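# Sort pins against the master pin into trays

## Task

Compare every pin with the master pin (the one with a black band). Any pin smaller than the master by more than 0.005 mm goes into the reject tray, and every other pin goes into the job tray. The master itself must stay outside both trays. At the end, release everything and move the grippers away.

## Robot and tools

Robot: two arms, left_arm and right_arm, mounted on opposite sides of the table. left_arm's base sits on the +y side at (-0.024, +0.469, +0.039) m and right_arm's on the -y side at (-0.040, -0.462, +0.039) m. Both bases are turned about vertical so that each faces across the table. The arm names do not match the sides of the images. Each arm has six joints (joint 1 to 6, waist outward) and a parallel two-finger gripper. A reference image (the instrument sheet) can be viewed with show_instructions, which takes no arguments and moves nothing.

Frames: the scene frame has its origin at the table centre, +z pointing up, and the table top at z = +0.020 m. Every hand pose, velocity and target for an arm is given in that arm's own base frame, not in the scene frame. Fixed cameras and the table use the scene frame. The gripper's fingers point along its +x axis and close along its y axis. end_effector_position is the point between the fingers, 3 to 4 cm behind the tips. Only the last 1.5 cm of each finger face is flat. Reported poses can be off by a few centimetres, and more at long reach.

Row layout: every command row has 16 plain numbers. The first 8 are for left_arm: x, y, z (metres), qw, qx, qy, qz (unit quaternion, w first), opening. The next 8 are the same for right_arm. All of these are absolute targets in that arm's base frame, not offsets. Opening runs from -1 to +1. +1 is fully open (0.080 m), and empty fingers meet at about -0.78; values below that close no further. Closing fully takes at least about 0.6 s. To hold a part, command roughly 0.08 below the grip_measured value read at first touch. To keep an arm still, repeat its last reported pose and its intended opening in every row. Repeating the same quaternion keeps the gripper's orientation.

execute_actions(actions, cameras): actions is a list of actions. Each action is a table of up to 15 rows, and each row lasts one 1/30 s step. A short table repeats its last row until 15 steps have passed, so each action takes 0.5 s. Each target must lie within 0.6 m, along each of the gripper's own axes, of where that gripper was when the action began. Otherwise the action is refused for both arms. If the first action fails this check, or any action is malformed, the whole call is rejected. An empty list only returns state and images. cameras picks which images come back: null or ["all"] for all, [] for none.

move(target, speed, blend, opening_speed, blocking, cameras): drives each gripper in a straight line from its current Hand target to the pose in target. target is one 16-number row, or a list of up to 15 rows visited in order within a shared 10 s. speed is in m/s, from 0.002 to 0.5 (default 0.25), with turning up to twice that in rad/s. Give one value, or one per target. blend (m) rounds corners between listed targets. opening_speed is the rate the opening changes, per second on the -1..1 scale, at least 0.2. blocking=false returns after about 0.5 s while motion continues, and a later move takes over from it. Moves do not avoid obstacles or the other arm. Paths passing near an arm's own base can flip its shoulder posture, so route around the base. Faster motion means more lag, more stray and harder contacts. The result adds a move: line such as done, off_target, moving, held, blocked or fault, plus any limits (paced = pose clipped, held = steps withheld). Done means at rest within 8 mm and 2 degrees of the target; it says nothing about contact.

wait(seconds, 0 to 10) lets time pass with commands held. stop() brakes a running move. zoom_image(camera, region) enlarges a pixel box [x0, y0, x1, y1] of at most 504 by 504 pixels from cam_high, cam_left_wrist or cam_right_wrist (each 896x504). read_manual(section) returns only licence text. finished_scene(scene) ends the scene for good; scene is 1 or 2.

Reading results: each result gives, per arm, joint positions (the last entry is the finger gap in metres), joint torques, external torque estimates, end_effector_position, end_effector_quat_wxyz, grip_measured, Hand target and Tool commands, and ends with the scene number. Velocities are dropped when joints read within noise. The controller limits each step to 70 mm and 16 degrees from the measured pose, so one action may stop short. Check the actual pose afterwards and correct any tilt. Small moves may not happen, or may go sideways.

Hazards: a contact torque at a joint's limit (waist 18.2, shoulder 22.5, elbow 22.4, wrist pitch 5.92, wrist yaw 5.9, wrist roll 5.54 N m) stops that arm for 10 s. blocked means the gripper was stopped far from its goal, and the arms then hold. Hot motors (MOTOR HOT at 50 °C, fault at 95 °C) come from long stretched-out holds, carried loads or pushing at unreachable poses. Never let the arms collide. Do not drop parts, release moving parts, slam or push hard, or let anything leave the table. Brief outside tugs on held parts or loose objects may occur.

Each tool is called after "Request:" in YAML: its name, and indented under it one key for each argument.

Reference images:

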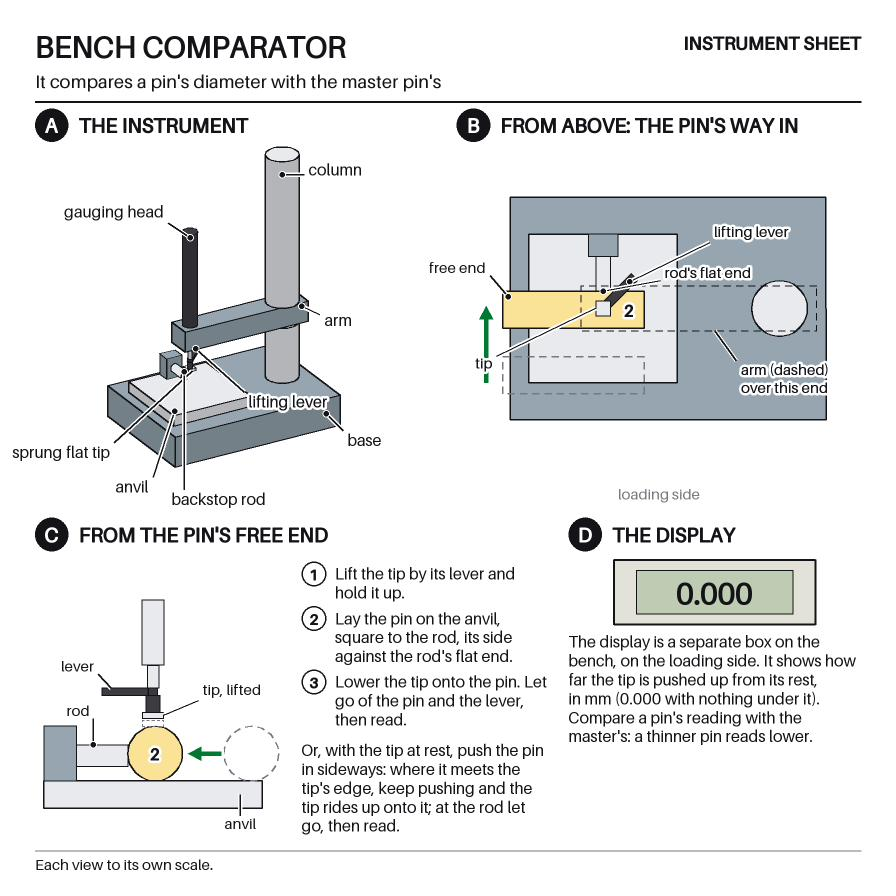

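## Session

Request:
execute_actions:
  actions: []

Request:
zoom_image:
  camera: "cam_high"
  region: [220, 150, 670, 480]

Scene clock: 0.00 s.
left_arm: end_effector_position=(+0.3662, +0.0862, +0.3039) grip_measured=+0.994 end_effector_quat_wxyz=(+0.942, -0.072, +0.313, -0.094) | right_arm: end_effector_position=(+0.3009, +0.1450, +0.2597) grip_measured=+1.000 end_effector_quat_wxyz=(+0.956, +0.214, +0.190, -0.066)
Joint positions: left_arm=[0.449 1.434 1.483 -0.804 0.572 0.232 0.08] | right_arm=[0.75 1.151 0.948 -0.344 0.719 0.813 0.08]
Joint velocities: within noise
Joint torques (N m): no reading
External joint torques (N m): no reading
Heat: left arm: hottest wrist pitch 34 °C (+0.0 °C/min); right arm: hottest wrist pitch 29 °C (+0.0 °C/min).
Hand target: left_arm +0.3662, +0.0861, +0.3053; +0.943, -0.071, +0.311, -0.094 | right_arm +0.3008, +0.1449, +0.2605; +0.956, +0.215, +0.189, -0.065
Tool commands: left_gripper/opening=+0.99424 right_gripper/opening=+1.0

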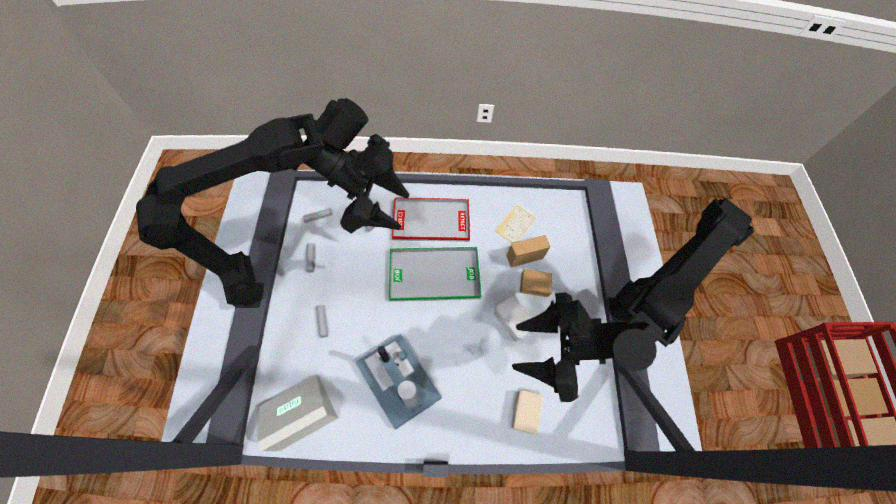

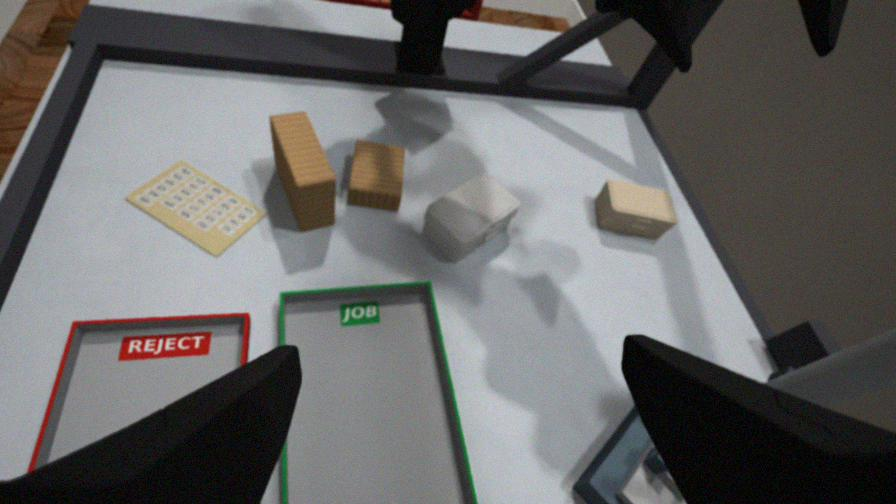

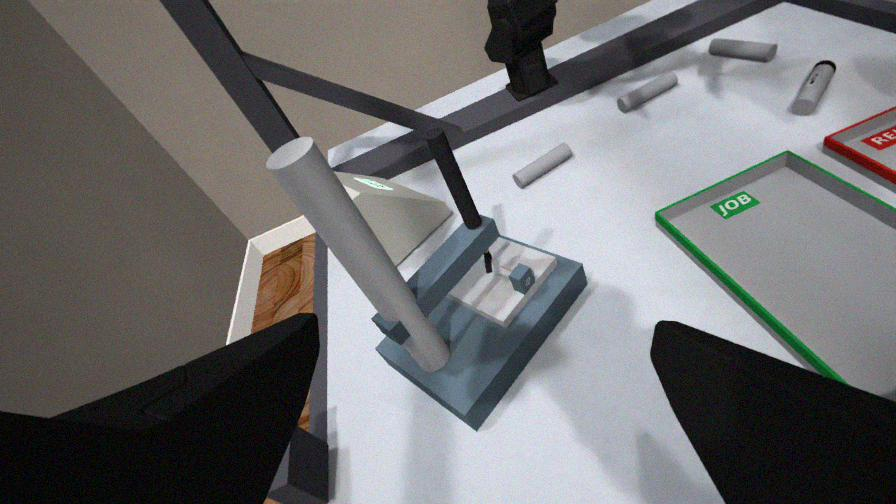

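Scaled by 1.120 from the camera's 896x504 image, which has a finer 1280x720 frame.

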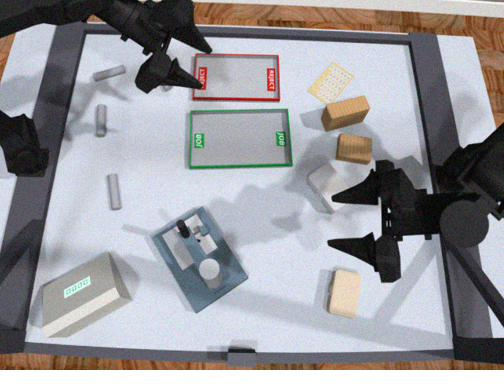

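Request:
move:
  target:
    - [0.27,0.04,0.25,0.5417,-0.3040,0.7525,0.2188,0.5, 0.26,0.05,0.25,0.766,0,0.643,0,0.5]
    - [0.18,0.01,0.16,0.3676,-0.6307,0.5107,0.4540,0.5, 0.20,0.0,0.25,0.766,0,0.643,0,0]
  speed: 0.3
  blend: [0.03,0]

Scene clock: 65.93 s.
left_arm: end_effector_position=(+0.1822, +0.0107, +0.1615) grip_measured=+0.502 end_effector_quat_wxyz=(-0.371, +0.629, -0.511, -0.454) | right_arm: end_effector_position=(+0.2023, +0.0003, +0.2504) grip_measured=+0.004 end_effector_quat_wxyz=(+0.779, +0.000, +0.627, -0.001)
Joint positions: left_arm=[0.319 1.232 1.07 -1.444 0.317 -1.45 0.058] | right_arm=[0.003 1.222 1.442 -1.575 0.002 0.005 0.035]
Joint velocities: within noise
Joint torques (N m): left_arm=[0.25 -3.71 4.7 0.31 0.23 -0.13] | right_arm=[-0.28 -3.94 4.25 0.34 -0.1 -0.15]
External joint torques (N m): left_arm=[0.25 -0.7 -0.78 0.07 0.08 -0.13] | right_arm=[-0.27 -1.11 -1.21 -0.36 -0.09 -0.15]
Heat: left arm: hottest wrist pitch 40 °C (+5.0 °C/min); right arm: hottest wrist pitch 34 °C (+4.0 °C/min).
Hand target: left_arm +0.1800, +0.0100, +0.1599; -0.368, +0.631, -0.511, -0.454 | right_arm +0.2003, +0.0000, +0.2494; +0.778, +0.000, +0.628, +0.000
Off the commanded pose: left_arm 0.003 m, 0 deg | right_arm 0.002 m, 2 deg.
joint sent to its limit (right arm) — joint 4 (wrist pitch), lower limit. The joint targets still meet the commanded pose.
move: done; limits=paced

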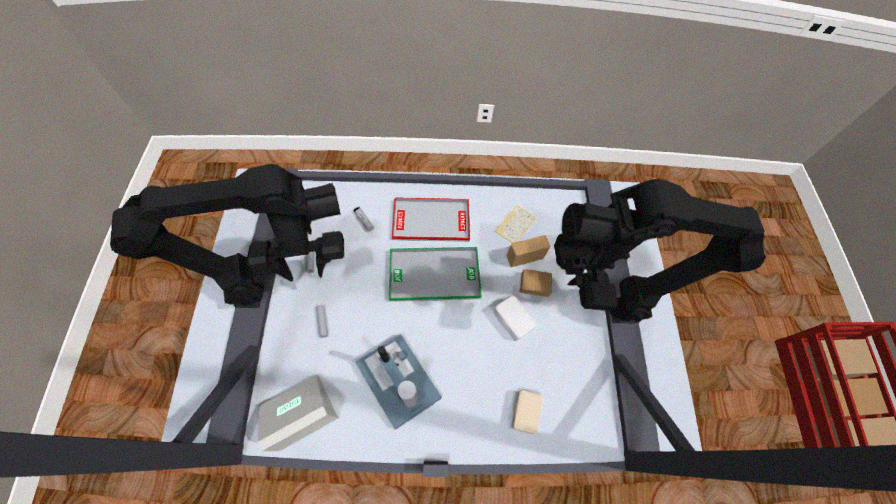

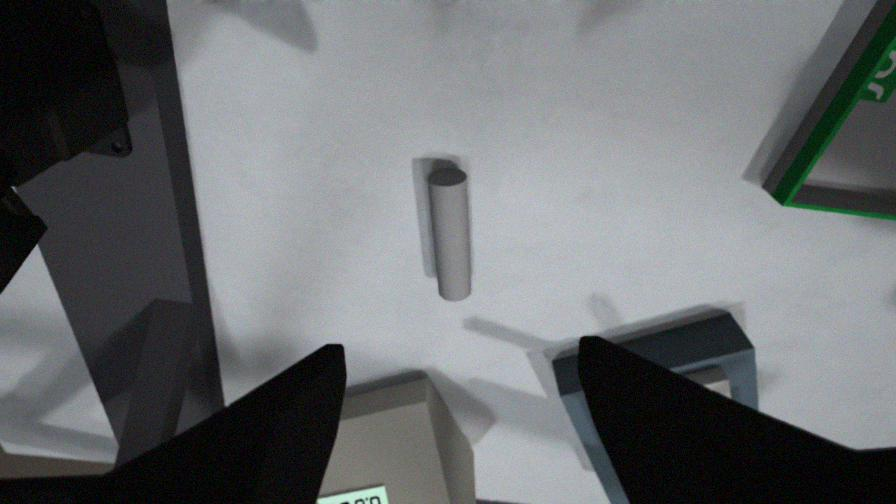

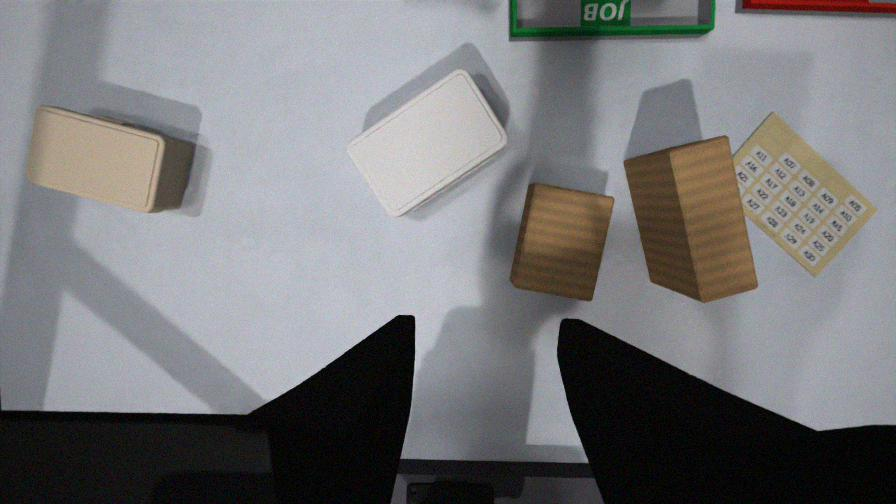

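Request:
move:
  target:
    - [0.189,-0.038,0.08,0.3557,-0.6439,0.4941,0.4635,0.15, 0.20,0.0,0.25,0.778,0,0.628,0,0]
  speed: 0.2
  cameras: ["cam_left_wrist"]

Scene clock: 88.47 s.
left_arm: end_effector_position=(+0.1920, -0.0376, +0.0845) grip_measured=+0.152 end_effector_quat_wxyz=(-0.359, +0.648, -0.491, -0.457) | right_arm: end_effector_position=(+0.2021, +0.0003, +0.2507) grip_measured=+0.003 end_effector_quat_wxyz=(+0.779, +0.000, +0.626, -0.001)
Joint positions: left_arm=[0.049 1.204 0.742 -1.02 0.318 -1.795 0.042] | right_arm=[0.003 1.22 1.442 -1.575 0.002 0.005 0.035]
Joint velocities: within noise
Joint torques (N m): left_arm=[-0.36 -1.95 4.72 0.55 0.01 -0.12] | right_arm=[-0.27 -3.93 4.33 0.34 -0.1 -0.15]
External joint torques (N m): left_arm=[-0.36 0.9 -0.78 0.16 -0.14 -0.12] | right_arm=[-0.28 -1.03 -1.16 -0.37 -0.1 -0.15]
Heat: left arm: hottest wrist pitch 37 °C (-2.0 °C/min); right arm: hottest wrist pitch 32 °C (-1.0 °C/min).
Hand target: left_arm +0.1889, -0.0380, +0.0801; -0.356, +0.644, -0.494, -0.464 | right_arm +0.2001, +0.0000, +0.2499; +0.779, +0.000, +0.627, +0.000
Off the commanded pose: left_arm 0.005 m, 1 deg | right_arm 0.002 m, 0 deg.
joint sent to its limit (right arm) — joint 4 (wrist pitch), lower limit. The joint targets still meet the commanded pose.
move: done
Images, in order (width x height): cam_left_wrist 896x504.

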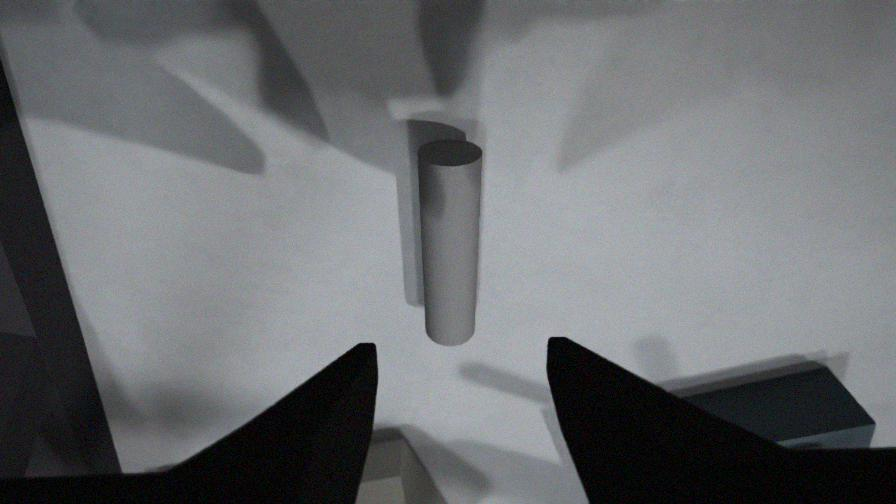

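Request:
move:
  target:
    - [0.1863,-0.0334,0.04,0.3557,-0.6439,0.4941,0.4635,0.15, 0.20,0.0,0.25,0.778,0,0.628,0,0]
  speed: 0.1
  cameras: ["cam_left_wrist"]

Scene clock: 115.77 s.
left_arm: end_effector_position=(+0.1899, -0.0339, +0.0441) grip_measured=+0.152 end_effector_quat_wxyz=(-0.360, +0.647, -0.492, -0.458) | right_arm: end_effector_position=(+0.2021, +0.0003, +0.2507) grip_measured=+0.003 end_effector_quat_wxyz=(+0.779, +0.000, +0.626, -0.001)
Joint positions: left_arm=[0.07 1.259 0.609 -0.841 0.318 -1.772 0.042] | right_arm=[0.003 1.22 1.442 -1.575 0.002 0.005 0.035]
Joint velocities: within noise
Joint torques (N m): left_arm=[0.28 -1.97 4.44 0.52 0.07 0.06] | right_arm=[-0.32 -3.98 4.3 0.34 -0.11 -0.13]
External joint torques (N m): left_arm=[0.28 0.97 -0.78 0.14 -0.08 0.06] | right_arm=[-0.31 -1.15 -1.15 -0.36 -0.11 -0.13]
Heat: left arm: hottest wrist pitch 36 °C (-5.0 °C/min); right arm: hottest wrist pitch 31 °C (-4.0 °C/min).
Hand target: left_arm +0.1863, -0.0334, +0.0401; -0.356, +0.644, -0.494, -0.463 | right_arm +0.2001, +0.0000, +0.2499; +0.779, +0.000, +0.627, +0.000
Off the commanded pose: left_arm 0.005 m, 1 deg | right_arm 0.002 m, 0 deg.
joint sent to its limit (right arm) — joint 4 (wrist pitch), lower limit. The joint targets still meet the commanded pose.
move: done
Images, in order (width x height): cam_left_wrist 896x504.

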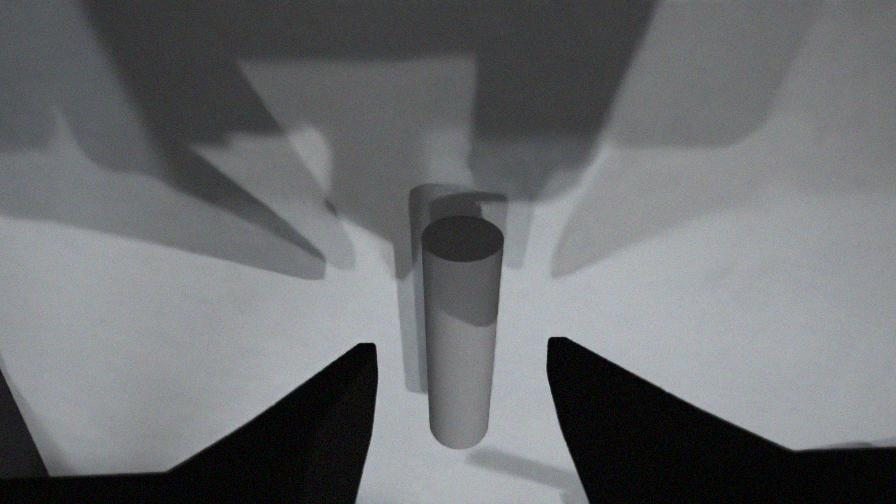

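Request:
move:
  target:
    - [0.1861,-0.0292,0.025,0.3557,-0.6439,0.4941,0.4635,0.15, 0.20,0.0,0.25,0.778,0,0.628,0,0]
  speed: 0.08
  cameras: ["cam_left_wrist"]

Scene clock: 131.13 s.
left_arm: end_effector_position=(+0.1899, -0.0294, +0.0289) grip_measured=+0.152 end_effector_quat_wxyz=(-0.360, +0.647, -0.491, -0.459) | right_arm: end_effector_position=(+0.2021, +0.0003, +0.2507) grip_measured=+0.003 end_effector_quat_wxyz=(+0.779, +0.000, +0.626, -0.001)
Joint positions: left_arm=[0.094 1.297 0.567 -0.77 0.318 -1.747 0.042] | right_arm=[0.003 1.22 1.442 -1.575 0.002 0.005 0.035]
Joint velocities: within noise
Joint torques (N m): left_arm=[0.28 -2.06 4.25 0.51 0.12 0.06] | right_arm=[-0.34 -3.95 4.32 0.34 -0.1 -0.15]
External joint torques (N m): left_arm=[0.29 1 -0.86 0.1 -0.03 0.06] | right_arm=[-0.33 -1.11 -1.13 -0.37 -0.11 -0.15]
Heat: left arm: hottest wrist pitch 35 °C (-4.1 °C/min); right arm: hottest wrist pitch 31 °C (-3.0 °C/min).
Hand target: left_arm +0.1861, -0.0292, +0.0251; -0.356, +0.644, -0.494, -0.463 | right_arm +0.2001, +0.0000, +0.2499; +0.779, +0.000, +0.627, +0.000
Off the commanded pose: left_arm 0.005 m, 1 deg | right_arm 0.002 m, 0 deg.
joint sent to its limit (right arm) — joint 4 (wrist pitch), lower limit. The joint targets still meet the commanded pose.
move: done
Images, in order (width x height): cam_left_wrist 896x504.

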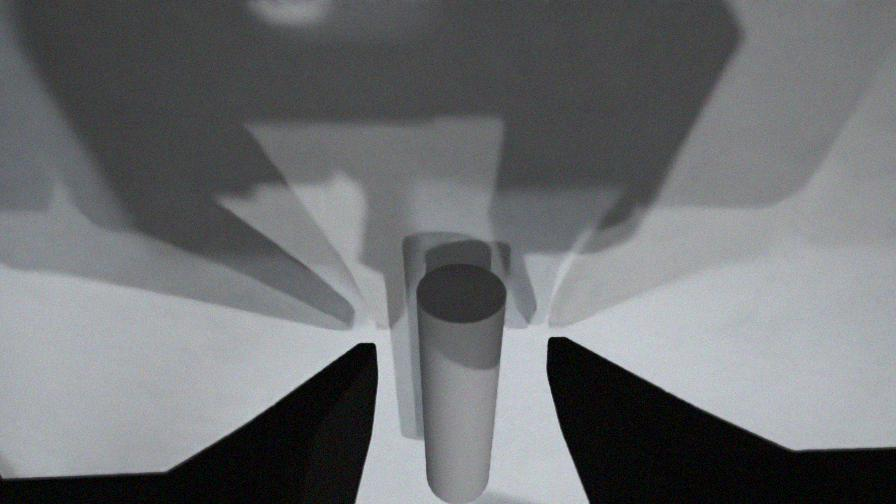

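Request:
move:
  target:
    - [0.1861,-0.0292,0.0205,0.3557,-0.6439,0.4941,0.4635,0.15, 0.20,0.0,0.25,0.778,0,0.628,0,0]
  speed: 0.04
  cameras: ["cam_left_wrist"]

Scene clock: 144.30 s.
left_arm: end_effector_position=(+0.1899, -0.0294, +0.0243) grip_measured=+0.152 end_effector_quat_wxyz=(-0.360, +0.647, -0.491, -0.459) | right_arm: end_effector_position=(+0.2021, +0.0003, +0.2507) grip_measured=+0.003 end_effector_quat_wxyz=(+0.779, +0.000, +0.626, -0.001)
Joint positions: left_arm=[0.094 1.309 0.555 -0.745 0.318 -1.747 0.042] | right_arm=[0.003 1.22 1.442 -1.575 0.002 0.005 0.035]
Joint velocities: within noise
Joint torques (N m): left_arm=[0.26 -2.01 4.15 0.52 0.12 0.05] | right_arm=[-0.3 -3.98 4.34 0.34 -0.09 -0.14]
External joint torques (N m): left_arm=[0.26 1.03 -0.83 0.13 -0.02 0.05] | right_arm=[-0.31 -1.15 -1.1 -0.35 -0.09 -0.14]
Heat: left arm: hottest wrist pitch 35 °C (-2.0 °C/min); right arm: hottest wrist pitch 31 °C (-2.0 °C/min).
Hand target: left_arm +0.1861, -0.0292, +0.0206; -0.356, +0.644, -0.494, -0.463 | right_arm +0.2001, +0.0000, +0.2499; +0.779, +0.000, +0.627, +0.000
Off the commanded pose: left_arm 0.005 m, 1 deg | right_arm 0.002 m, 0 deg.
joint sent to its limit (right arm) — joint 4 (wrist pitch), lower limit. The joint targets still meet the commanded pose.
move: done
Images, in order (width x height): cam_left_wrist 896x504.

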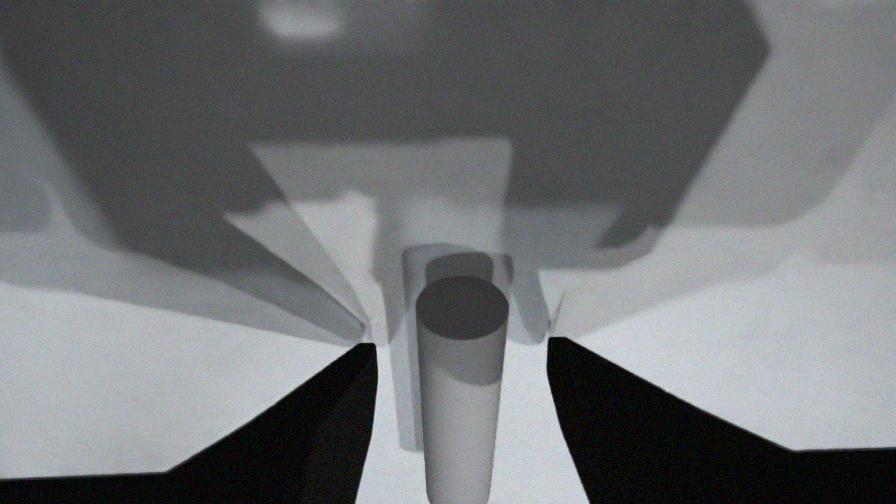

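Request:
move:
  target:
    - [0.1861,-0.0292,0.0200,0.3557,-0.6439,0.4941,0.4635,-0.5, 0.20,0.0,0.25,0.778,0,0.628,0,0]
  speed: 0.04
  opening_speed: 0.8
  cameras: ["cam_left_wrist"]

Scene clock: 154.63 s.
left_arm: end_effector_position=(+0.1899, -0.0293, +0.0238) grip_measured=-0.408 end_effector_quat_wxyz=(-0.360, +0.647, -0.491, -0.459) | right_arm: end_effector_position=(+0.2021, +0.0003, +0.2507) grip_measured=+0.003 end_effector_quat_wxyz=(+0.779, +0.000, +0.626, -0.001)
Joint positions: left_arm=[0.095 1.311 0.553 -0.743 0.318 -1.747 0.017] | right_arm=[0.003 1.22 1.442 -1.575 0.002 0.005 0.035]
Joint velocities: within noise
Joint torques (N m): left_arm=[0.22 -2.02 4.18 0.5 0.11 0.05] | right_arm=[-0.28 -3.9 4.29 0.32 -0.1 -0.16]
External joint torques (N m): left_arm=[0.23 1.01 -0.73 0.13 -0.03 0.05] | right_arm=[-0.3 -1 -1.18 -0.37 -0.09 -0.16]
Heat: left arm: hottest wrist pitch 35 °C (-1.0 °C/min); right arm: hottest wrist pitch 31 °C (-1.0 °C/min).
Hand target: left_arm +0.1860, -0.0292, +0.0201; -0.356, +0.644, -0.494, -0.463 | right_arm +0.2001, +0.0000, +0.2499; +0.779, +0.000, +0.627, +0.000
Off the commanded pose: left_arm 0.005 m, 1 deg | right_arm 0.002 m, 0 deg.
joint sent to its limit (right arm) — joint 4 (wrist pitch), lower limit. The joint targets still meet the commanded pose.
move: done
Images, in order (width x height): cam_left_wrist 896x504.

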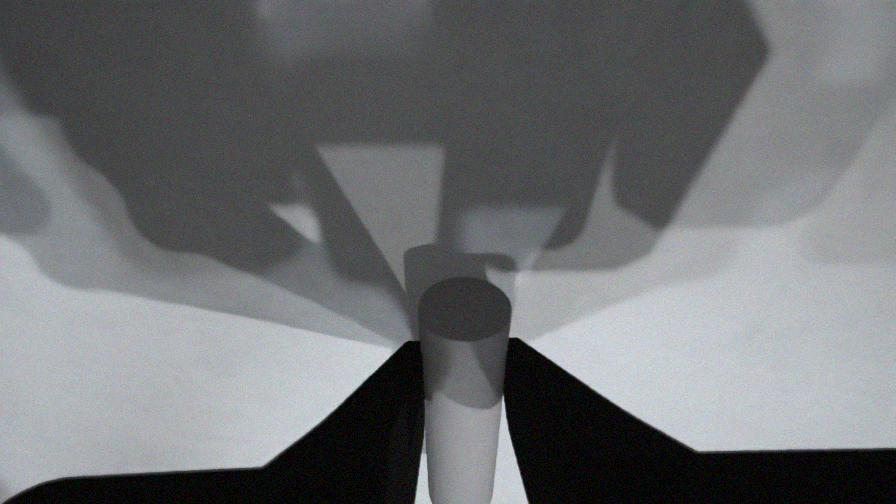

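Request:
move:
  target:
    - [0.1861,-0.0292,0.12,0.3557,-0.6439,0.4941,0.4635,-0.55, 0.20,0.0,0.25,0.778,0,0.628,0,0]
    - [0.255,-0.01,0.155,0.2832,-0.7098,0.3935,0.5109,-0.55, 0.20,0.0,0.25,0.778,0,0.628,0,0]
  speed: [0.15,0.25]
  blend: [0.02,0]
  cameras: ["cam_left_wrist","cam_high"]

Scene clock: 168.53 s.
left_arm: end_effector_position=(+0.2506, -0.0111, +0.1502) grip_measured=-0.408 end_effector_quat_wxyz=(-0.282, +0.705, -0.397, -0.515) | right_arm: end_effector_position=(+0.2021, +0.0003, +0.2507) grip_measured=+0.003 end_effector_quat_wxyz=(+0.779, +0.000, +0.626, -0.001)
Joint positions: left_arm=[0.13 1.376 1.127 -1.2 0.292 -2.015 0.017] | right_arm=[0.003 1.22 1.442 -1.575 0.002 0.005 0.035]
Joint velocities: within noise
Joint torques (N m): left_arm=[0.15 -3.4 8.94 0.33 0.14 -0.12] | right_arm=[-0.29 -4 4.3 0.35 -0.09 -0.15]
External joint torques (N m): left_arm=[0.16 0.84 3.27 -0.13 0.01 -0.11] | right_arm=[-0.3 -1.15 -1.16 -0.35 -0.09 -0.15]
Heat: left arm: hottest wrist pitch 35 °C (-1.0 °C/min); right arm: hottest wrist pitch 31 °C (+0.0 °C/min).
Hand target: left_arm +0.2549, -0.0100, +0.1549; -0.283, +0.710, -0.394, -0.511 | right_arm +0.2001, +0.0000, +0.2499; +0.779, +0.000, +0.627, +0.000
Off the commanded pose: left_arm 0.007 m, 1 deg | right_arm 0.002 m, 0 deg.
joint sent to its limit (right arm) — joint 4 (wrist pitch), lower limit. The joint targets still meet the commanded pose.
move: done
Images, in order (width x height): cam_high 896x504, cam_left_wrist 896x504.

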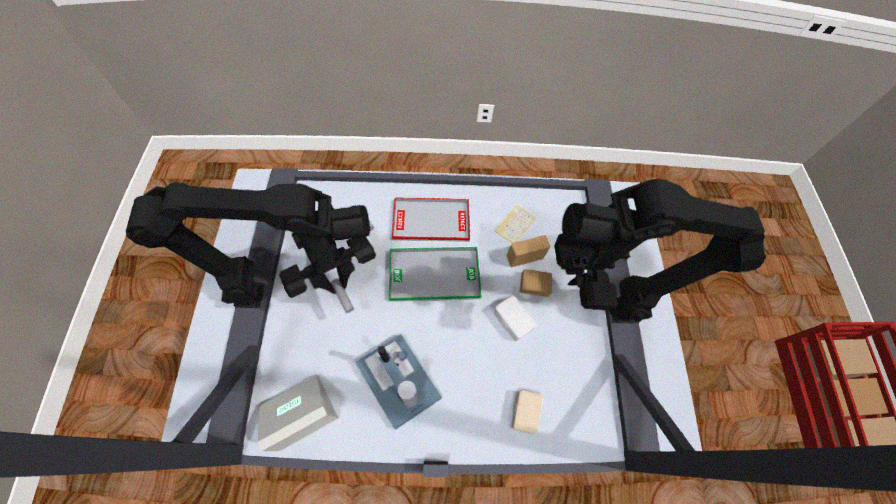

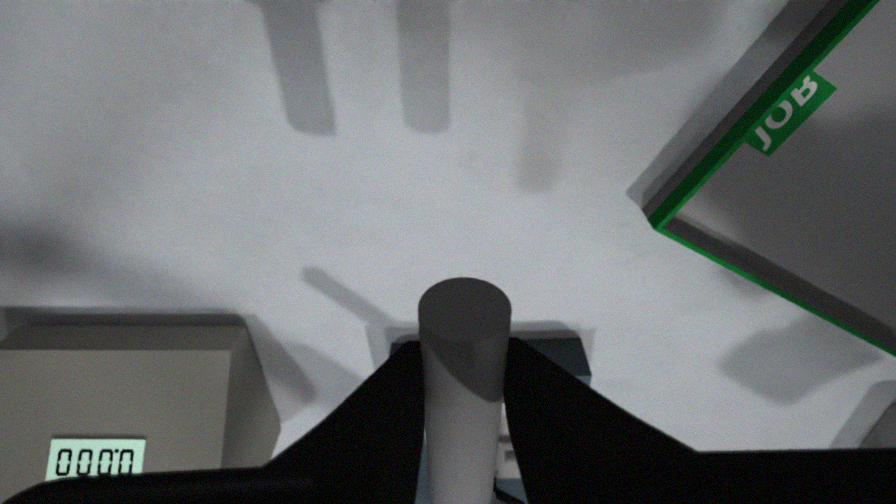

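Request:
zoom_image:
  camera: "cam_left_wrist"
  region: [340, 300, 640, 504]

Scaled by 1.680 from the camera's 896x504 image, which has a finer 1280x720 frame.

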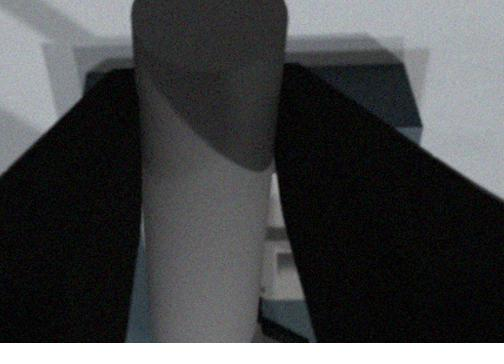

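Request:
move:
  target:
    - [0.302,-0.119,0.115,0.2765,-0.7149,0.3841,0.5146,-0.55, 0.20,0.0,0.25,0.778,0,0.628,0,0]
  speed: [0.2]
  cameras: ["cam_left_wrist"]

Request:
zoom_image:
  camera: "cam_left_wrist"
  region: [330, 130, 830, 504]

Scene clock: 227.67 s.
left_arm: end_effector_position=(+0.2963, -0.1164, +0.1104) grip_measured=-0.408 end_effector_quat_wxyz=(-0.275, +0.710, -0.385, -0.522) | right_arm: end_effector_position=(+0.2021, +0.0003, +0.2507) grip_measured=+0.003 end_effector_quat_wxyz=(+0.779, +0.000, +0.626, -0.001)
Joint positions: left_arm=[-0.277 1.571 1.14 -0.909 0.208 -2.458 0.017] | right_arm=[0.003 1.22 1.442 -1.575 0.002 0.005 0.035]
Joint velocities: within noise
Joint torques (N m): left_arm=[-0.42 -4.76 8.99 0.86 0.05 -0.14] | right_arm=[-0.32 -3.92 4.36 0.33 -0.09 -0.14]
External joint torques (N m): left_arm=[-0.43 1.02 3.27 0.27 -0.04 -0.14] | right_arm=[-0.34 -1.03 -1.13 -0.37 -0.09 -0.14]
Heat: left arm: hottest elbow 35 °C (+7.0 °C/min); right arm: hottest elbow 30 °C (+0.0 °C/min).
Hand target: left_arm +0.3019, -0.1190, +0.1151; -0.277, +0.715, -0.384, -0.514 | right_arm +0.2001, +0.0000, +0.2499; +0.779, +0.000, +0.627, +0.000
Off the commanded pose: left_arm 0.008 m, 1 deg | right_arm 0.002 m, 0 deg.
joint sent to its limit (right arm) — joint 4 (wrist pitch), lower limit. The joint targets still meet the commanded pose.
move: done
Images, in order (width x height): cam_left_wrist 896x504.

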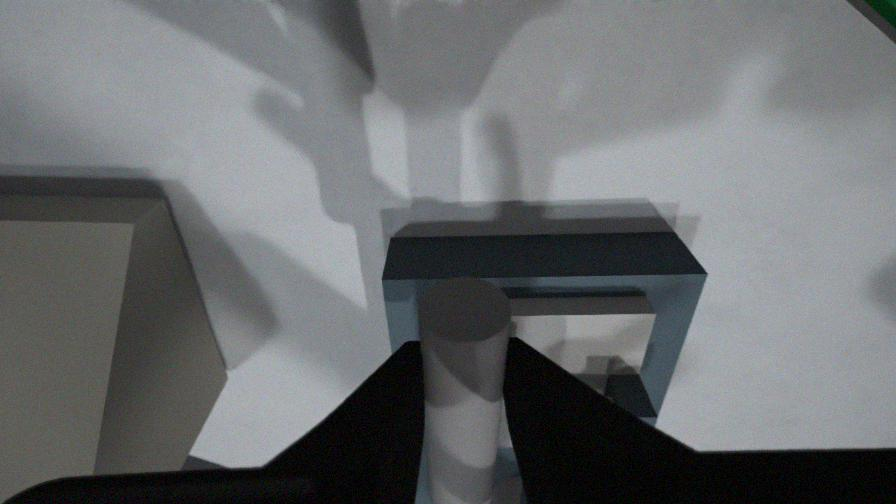

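Scaled by 1.008 from the camera's 896x504 image, which has a finer 1280x720 frame.

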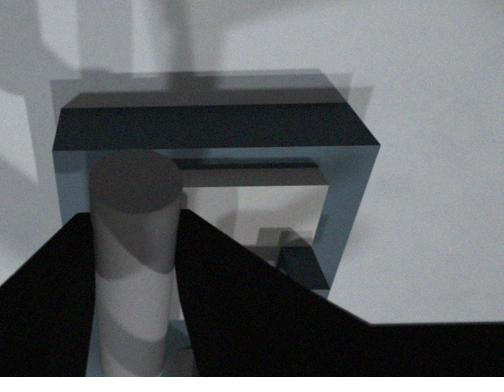

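Request:
move:
  target:
    - [0.3255,-0.1510,0.112,0.2765,-0.7149,0.3841,0.5146,-0.55, 0.20,0.0,0.25,0.778,0,0.628,0,0]
    - [0.3255,-0.1510,0.080,0.2765,-0.7149,0.3841,0.5146,-0.55, 0.20,0.0,0.25,0.778,0,0.628,0,0]
  speed: [0.1,0.08]
  cameras: ["cam_left_wrist"]

Request:
zoom_image:
  camera: "cam_left_wrist"
  region: [330, 130, 830, 504]

Scene clock: 275.27 s.
left_arm: end_effector_position=(+0.3270, -0.1506, +0.0834) grip_measured=-0.408 end_effector_quat_wxyz=(-0.277, +0.717, -0.384, -0.511) | right_arm: end_effector_position=(+0.2021, +0.0003, +0.2507) grip_measured=+0.003 end_effector_quat_wxyz=(+0.779, +0.000, +0.626, -0.001)
Joint positions: left_arm=[-0.353 1.722 1.187 -0.764 0.188 -2.534 0.017] | right_arm=[0.003 1.22 1.442 -1.575 0.002 0.005 0.035]
Joint velocities: within noise
Joint torques (N m): left_arm=[-0.29 -5.74 5.55 0.92 0.04 -0.13] | right_arm=[-0.33 -4.02 4.3 0.35 -0.1 -0.15]
External joint torques (N m): left_arm=[-0.26 1.12 -0.17 0.25 -0.05 -0.13] | right_arm=[-0.33 -1.24 -1.13 -0.36 -0.1 -0.15]
Heat: left arm: hottest wrist pitch 36 °C (+1.0 °C/min); right arm: hottest elbow 30 °C (+0.0 °C/min).
Hand target: left_arm +0.3255, -0.1510, +0.0800; -0.277, +0.715, -0.384, -0.515 | right_arm +0.2001, +0.0000, +0.2499; +0.779, +0.000, +0.627, +0.000
Off the commanded pose: left_arm 0.004 m, 0 deg | right_arm 0.002 m, 0 deg.
joint sent to its limit (right arm) — joint 4 (wrist pitch), lower limit. The joint targets still meet the commanded pose.
move: done
Images, in order (width x height): cam_left_wrist 896x504.

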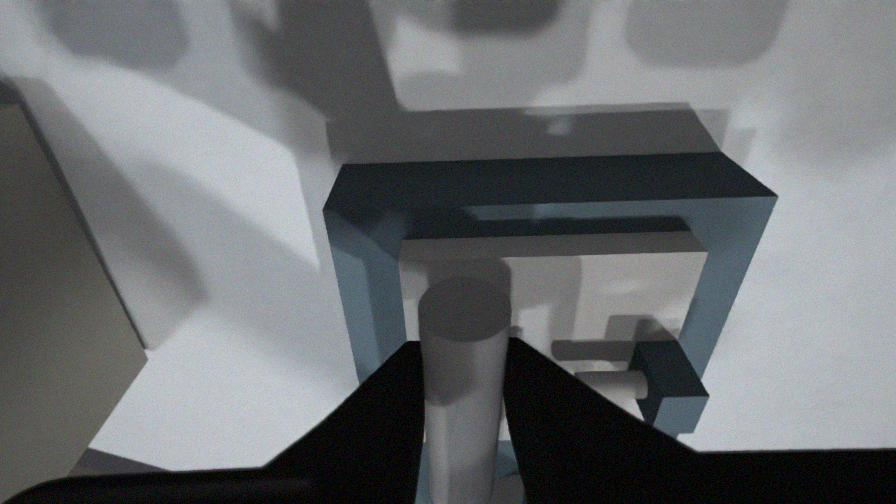

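Scaled by 1.008 from the camera's 896x504 image, which has a finer 1280x720 frame.

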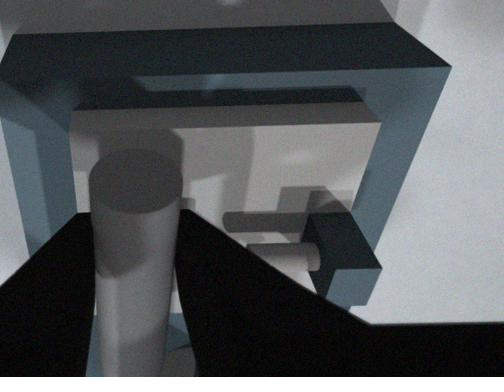

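Request:
move:
  target:
    - [0.3200,-0.1480,0.080,0.2765,-0.7149,0.3841,0.5146,-0.55, 0.20,0.0,0.25,0.778,0,0.628,0,0]
    - [0.3200,-0.1480,0.0640,0.2765,-0.7149,0.3841,0.5146,-0.55, 0.20,0.0,0.25,0.778,0,0.628,0,0]
  speed: [0.06,0.04]
  cameras: ["cam_left_wrist"]

Request:
zoom_image:
  camera: "cam_left_wrist"
  region: [380, 250, 640, 504]

Scene clock: 306.80 s.
left_arm: end_effector_position=(+0.3234, -0.1493, +0.0694) grip_measured=-0.408 end_effector_quat_wxyz=(-0.278, +0.719, -0.383, -0.509) | right_arm: end_effector_position=(+0.2021, +0.0003, +0.2507) grip_measured=+0.003 end_effector_quat_wxyz=(+0.779, +0.000, +0.626, -0.001)
Joint positions: left_arm=[-0.353 1.722 1.127 -0.699 0.188 -2.534 0.017] | right_arm=[0.003 1.22 1.442 -1.575 0.002 0.005 0.035]
Joint velocities: within noise
Joint torques (N m): left_arm=[-0.03 -5.89 4.34 1.07 0.06 -0.02] | right_arm=[-0.29 -3.98 4.33 0.35 -0.11 -0.15]
External joint torques (N m): left_arm=[-0.1 0.87 -1.29 0.39 -0.02 -0.02] | right_arm=[-0.3 -1.15 -1.11 -0.35 -0.1 -0.15]
Heat: left arm: hottest wrist pitch 36 °C (+0.0 °C/min); right arm: hottest elbow 30 °C (+0.0 °C/min).
Hand target: left_arm +0.3199, -0.1480, +0.0641; -0.277, +0.715, -0.384, -0.515 | right_arm +0.2001, +0.0000, +0.2499; +0.779, +0.000, +0.627, +0.000
Off the commanded pose: left_arm 0.007 m, 1 deg | right_arm 0.002 m, 0 deg.
joint sent to its limit (right arm) — joint 4 (wrist pitch), lower limit. The joint targets still meet the commanded pose.
move: done
Images, in order (width x height): cam_left_wrist 896x504.

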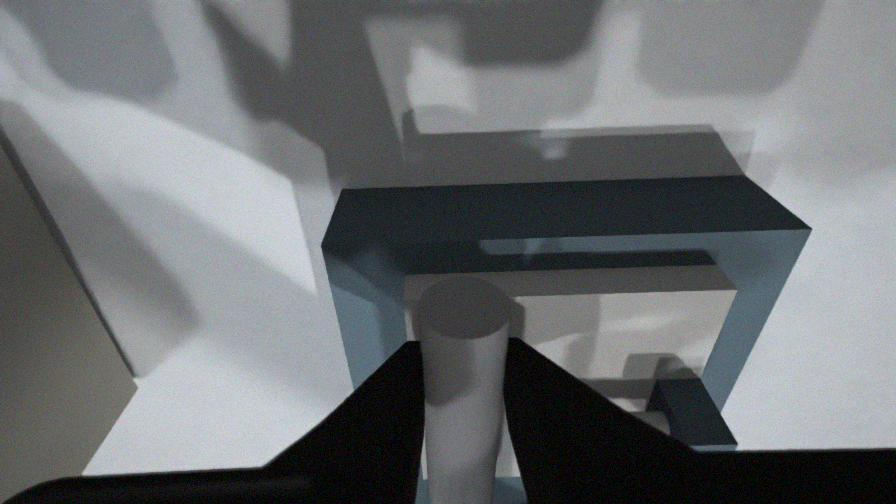

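Scaled by 1.938 from the camera's 896x504 image, which has a finer 1280x720 frame.

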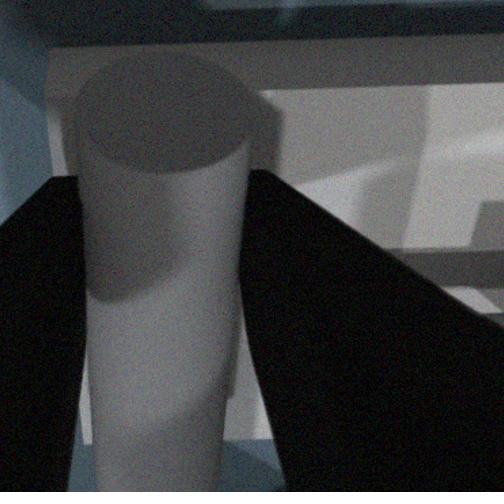

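Request:
move:
  target:
    - [0.3185,-0.1470,0.0595,0.2765,-0.7149,0.3841,0.5146,-0.55, 0.20,0.0,0.25,0.778,0,0.628,0,0]
  speed: [0.03]
  cameras: ["cam_left_wrist"]

Request:
zoom_image:
  camera: "cam_left_wrist"
  region: [380, 250, 640, 504]

Scene clock: 320.90 s.
left_arm: end_effector_position=(+0.3231, -0.1488, +0.0684) grip_measured=-0.408 end_effector_quat_wxyz=(-0.278, +0.721, -0.383, -0.506) | right_arm: end_effector_position=(+0.2021, +0.0003, +0.2507) grip_measured=+0.003 end_effector_quat_wxyz=(+0.779, +0.000, +0.626, -0.001)
Joint positions: left_arm=[-0.352 1.716 1.113 -0.683 0.189 -2.534 0.017] | right_arm=[0.003 1.22 1.442 -1.575 0.002 0.005 0.035]
Joint velocities: within noise
Joint torques (N m): left_arm=[0 -5.08 3.78 1.23 0.07 0.05] | right_arm=[-0.31 -3.97 4.27 0.34 -0.09 -0.17]
External joint torques (N m): left_arm=[0.04 1.65 -1.88 0.52 -0.02 0.05] | right_arm=[-0.3 -1.15 -1.17 -0.35 -0.09 -0.17]
Heat: left arm: hottest wrist pitch 36 °C (+0.0 °C/min); right arm: hottest elbow 30 °C (+0.0 °C/min).
Hand target: left_arm +0.3184, -0.1470, +0.0597; -0.277, +0.715, -0.384, -0.515 | right_arm +0.2001, +0.0000, +0.2499; +0.779, +0.000, +0.627, +0.000
Off the commanded pose: left_arm 0.010 m, 1 deg | right_arm 0.002 m, 0 deg.
joint sent to its limit (right arm) — joint 4 (wrist pitch), lower limit. The joint targets still meet the commanded pose.
move: off_target (left_arm)
Images, in order (width x height): cam_left_wrist 896x504.

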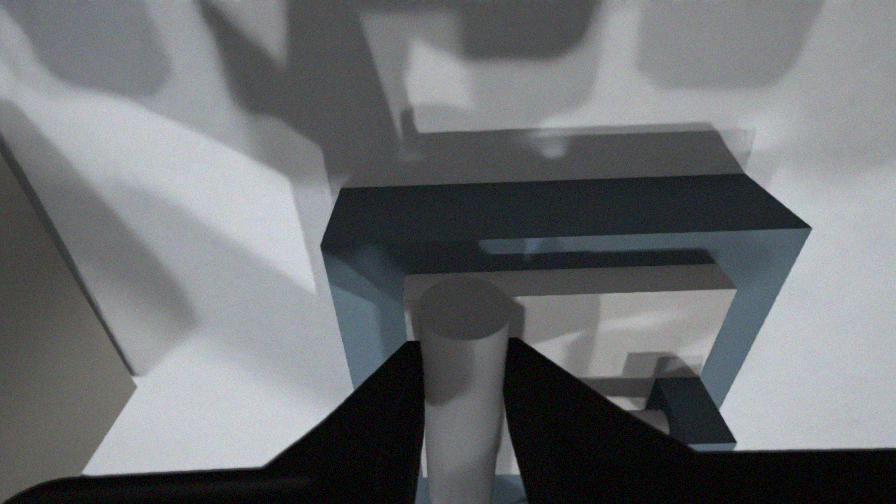

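Scaled by 1.938 from the camera's 896x504 image, which has a finer 1280x720 frame.

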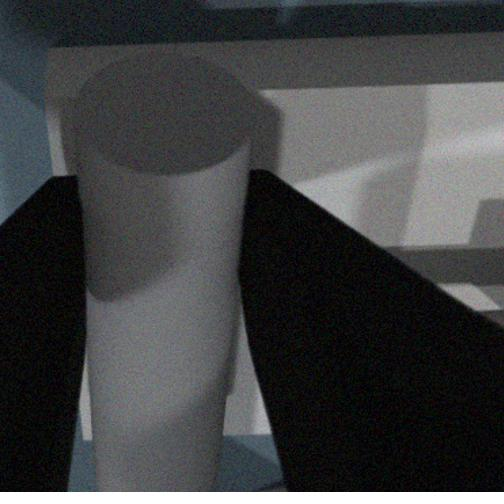

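Request:
move:
  target:
    - [0.3195,-0.1480,0.0630,0.2782,-0.7126,0.3829,0.5178,-0.55, 0.20,0.0,0.25,0.778,0,0.628,0,0]
    - [0.3371,-0.1366,0.0630,0.2782,-0.7126,0.3829,0.5178,-0.55, 0.20,0.0,0.25,0.778,0,0.628,0,0]
  speed: [0.03,0.035]
  cameras: ["cam_left_wrist"]

Request:
zoom_image:
  camera: "cam_left_wrist"
  region: [380, 250, 640, 504]

Scene clock: 338.67 s.
left_arm: end_effector_position=(+0.3342, -0.1414, +0.0691) grip_measured=-0.408 end_effector_quat_wxyz=(-0.277, +0.716, -0.389, -0.509) | right_arm: end_effector_position=(+0.2021, +0.0003, +0.2507) grip_measured=+0.003 end_effector_quat_wxyz=(+0.779, +0.000, +0.626, -0.001)
Joint positions: left_arm=[-0.315 1.756 1.166 -0.718 0.208 -2.487 0.017] | right_arm=[0.003 1.22 1.442 -1.575 0.002 0.005 0.035]
Joint velocities: within noise
Joint torques (N m): left_arm=[0.87 -3.96 6.88 0.61 -0.38 0.05] | right_arm=[-0.33 -3.97 4.32 0.33 -0.1 -0.14]
External joint torques (N m): left_arm=[0.86 3 1.28 -0.04 -0.47 0.05] | right_arm=[-0.32 -1.12 -1.13 -0.37 -0.1 -0.14]
Heat: left arm: hottest wrist pitch 37 °C (+1.0 °C/min); right arm: hottest elbow 30 °C (+0.0 °C/min).
Hand target: left_arm +0.3368, -0.1366, +0.0630; -0.278, +0.713, -0.383, -0.518 | right_arm +0.2001, +0.0000, +0.2499; +0.779, +0.000, +0.627, +0.000
Off the commanded pose: left_arm 0.008 m, 1 deg | right_arm 0.002 m, 0 deg.
joint sent to its limit (right arm) — joint 4 (wrist pitch), lower limit. The joint targets still meet the commanded pose.
move: done
Images, in order (width x height): cam_left_wrist 896x504.

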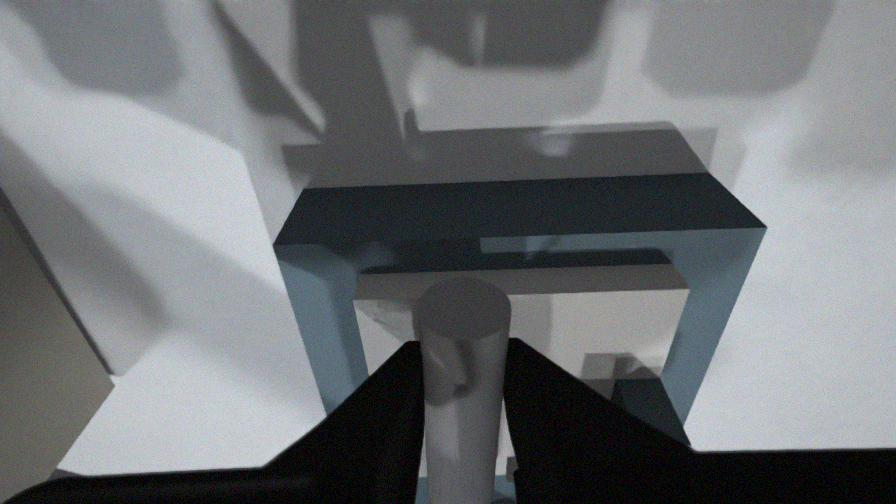

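Scaled by 1.938 from the camera's 896x504 image, which has a finer 1280x720 frame.

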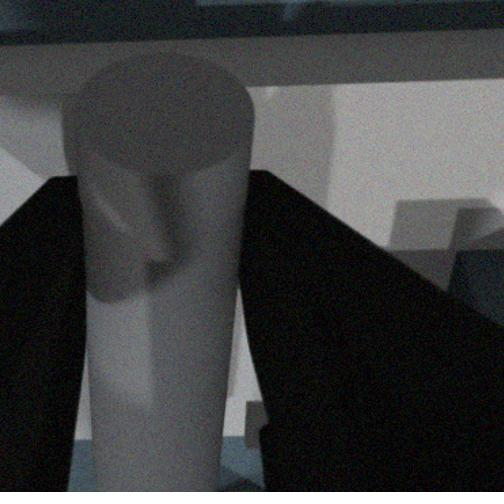

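Request:
move:
  target:
    - [0.3371,-0.1366,0.0650,0.2782,-0.7126,0.3829,0.5178,-0.55, 0.20,0.0,0.25,0.778,0,0.628,0,0]
    - [0.3455,-0.1311,0.0650,0.2782,-0.7126,0.3829,0.5178,-0.55, 0.20,0.0,0.25,0.778,0,0.628,0,0]
  speed: [0.03,0.035]
  cameras: ["cam_left_wrist"]

Request:
zoom_image:
  camera: "cam_left_wrist"
  region: [380, 250, 640, 504]

Scene clock: 352.83 s.
left_arm: end_effector_position=(+0.3413, -0.1361, +0.0696) grip_measured=-0.408 end_effector_quat_wxyz=(-0.277, +0.714, -0.390, -0.511) | right_arm: end_effector_position=(+0.2021, +0.0003, +0.2507) grip_measured=+0.003 end_effector_quat_wxyz=(+0.779, +0.000, +0.626, -0.001)
Joint positions: left_arm=[-0.292 1.779 1.198 -0.737 0.214 -2.464 0.017] | right_arm=[0.003 1.22 1.442 -1.575 0.002 0.005 0.035]
Joint velocities: within noise
Joint torques (N m): left_arm=[1.02 -4.46 7.36 0.64 -0.37 0.07] | right_arm=[-0.35 -4.02 4.28 0.33 -0.08 -0.14]
External joint torques (N m): left_arm=[1.1 2.65 1.75 -0.01 -0.48 0.07] | right_arm=[-0.35 -1.15 -1.17 -0.35 -0.07 -0.15]
Heat: left arm: hottest wrist pitch 36 °C (+0.0 °C/min); right arm: hottest elbow 30 °C (+0.0 °C/min).
Hand target: left_arm +0.3453, -0.1311, +0.0650; -0.278, +0.713, -0.383, -0.518 | right_arm +0.2001, +0.0000, +0.2499; +0.779, +0.000, +0.627, +0.000
Off the commanded pose: left_arm 0.008 m, 1 deg | right_arm 0.002 m, 0 deg.
joint sent to its limit (right arm) — joint 4 (wrist pitch), lower limit. The joint targets still meet the commanded pose.
move: done
Images, in order (width x height): cam_left_wrist 896x504.

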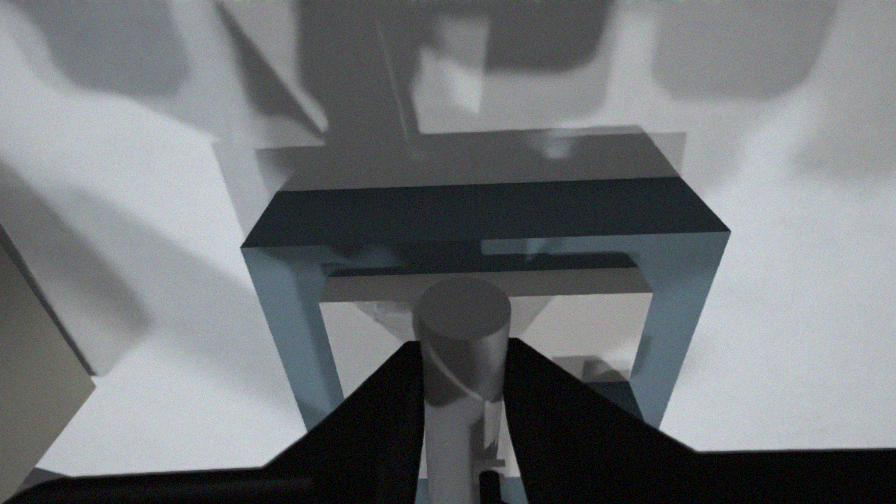

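Scaled by 1.938 from the camera's 896x504 image, which has a finer 1280x720 frame.

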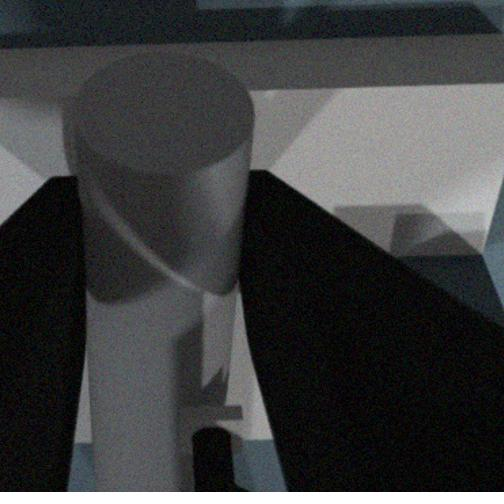

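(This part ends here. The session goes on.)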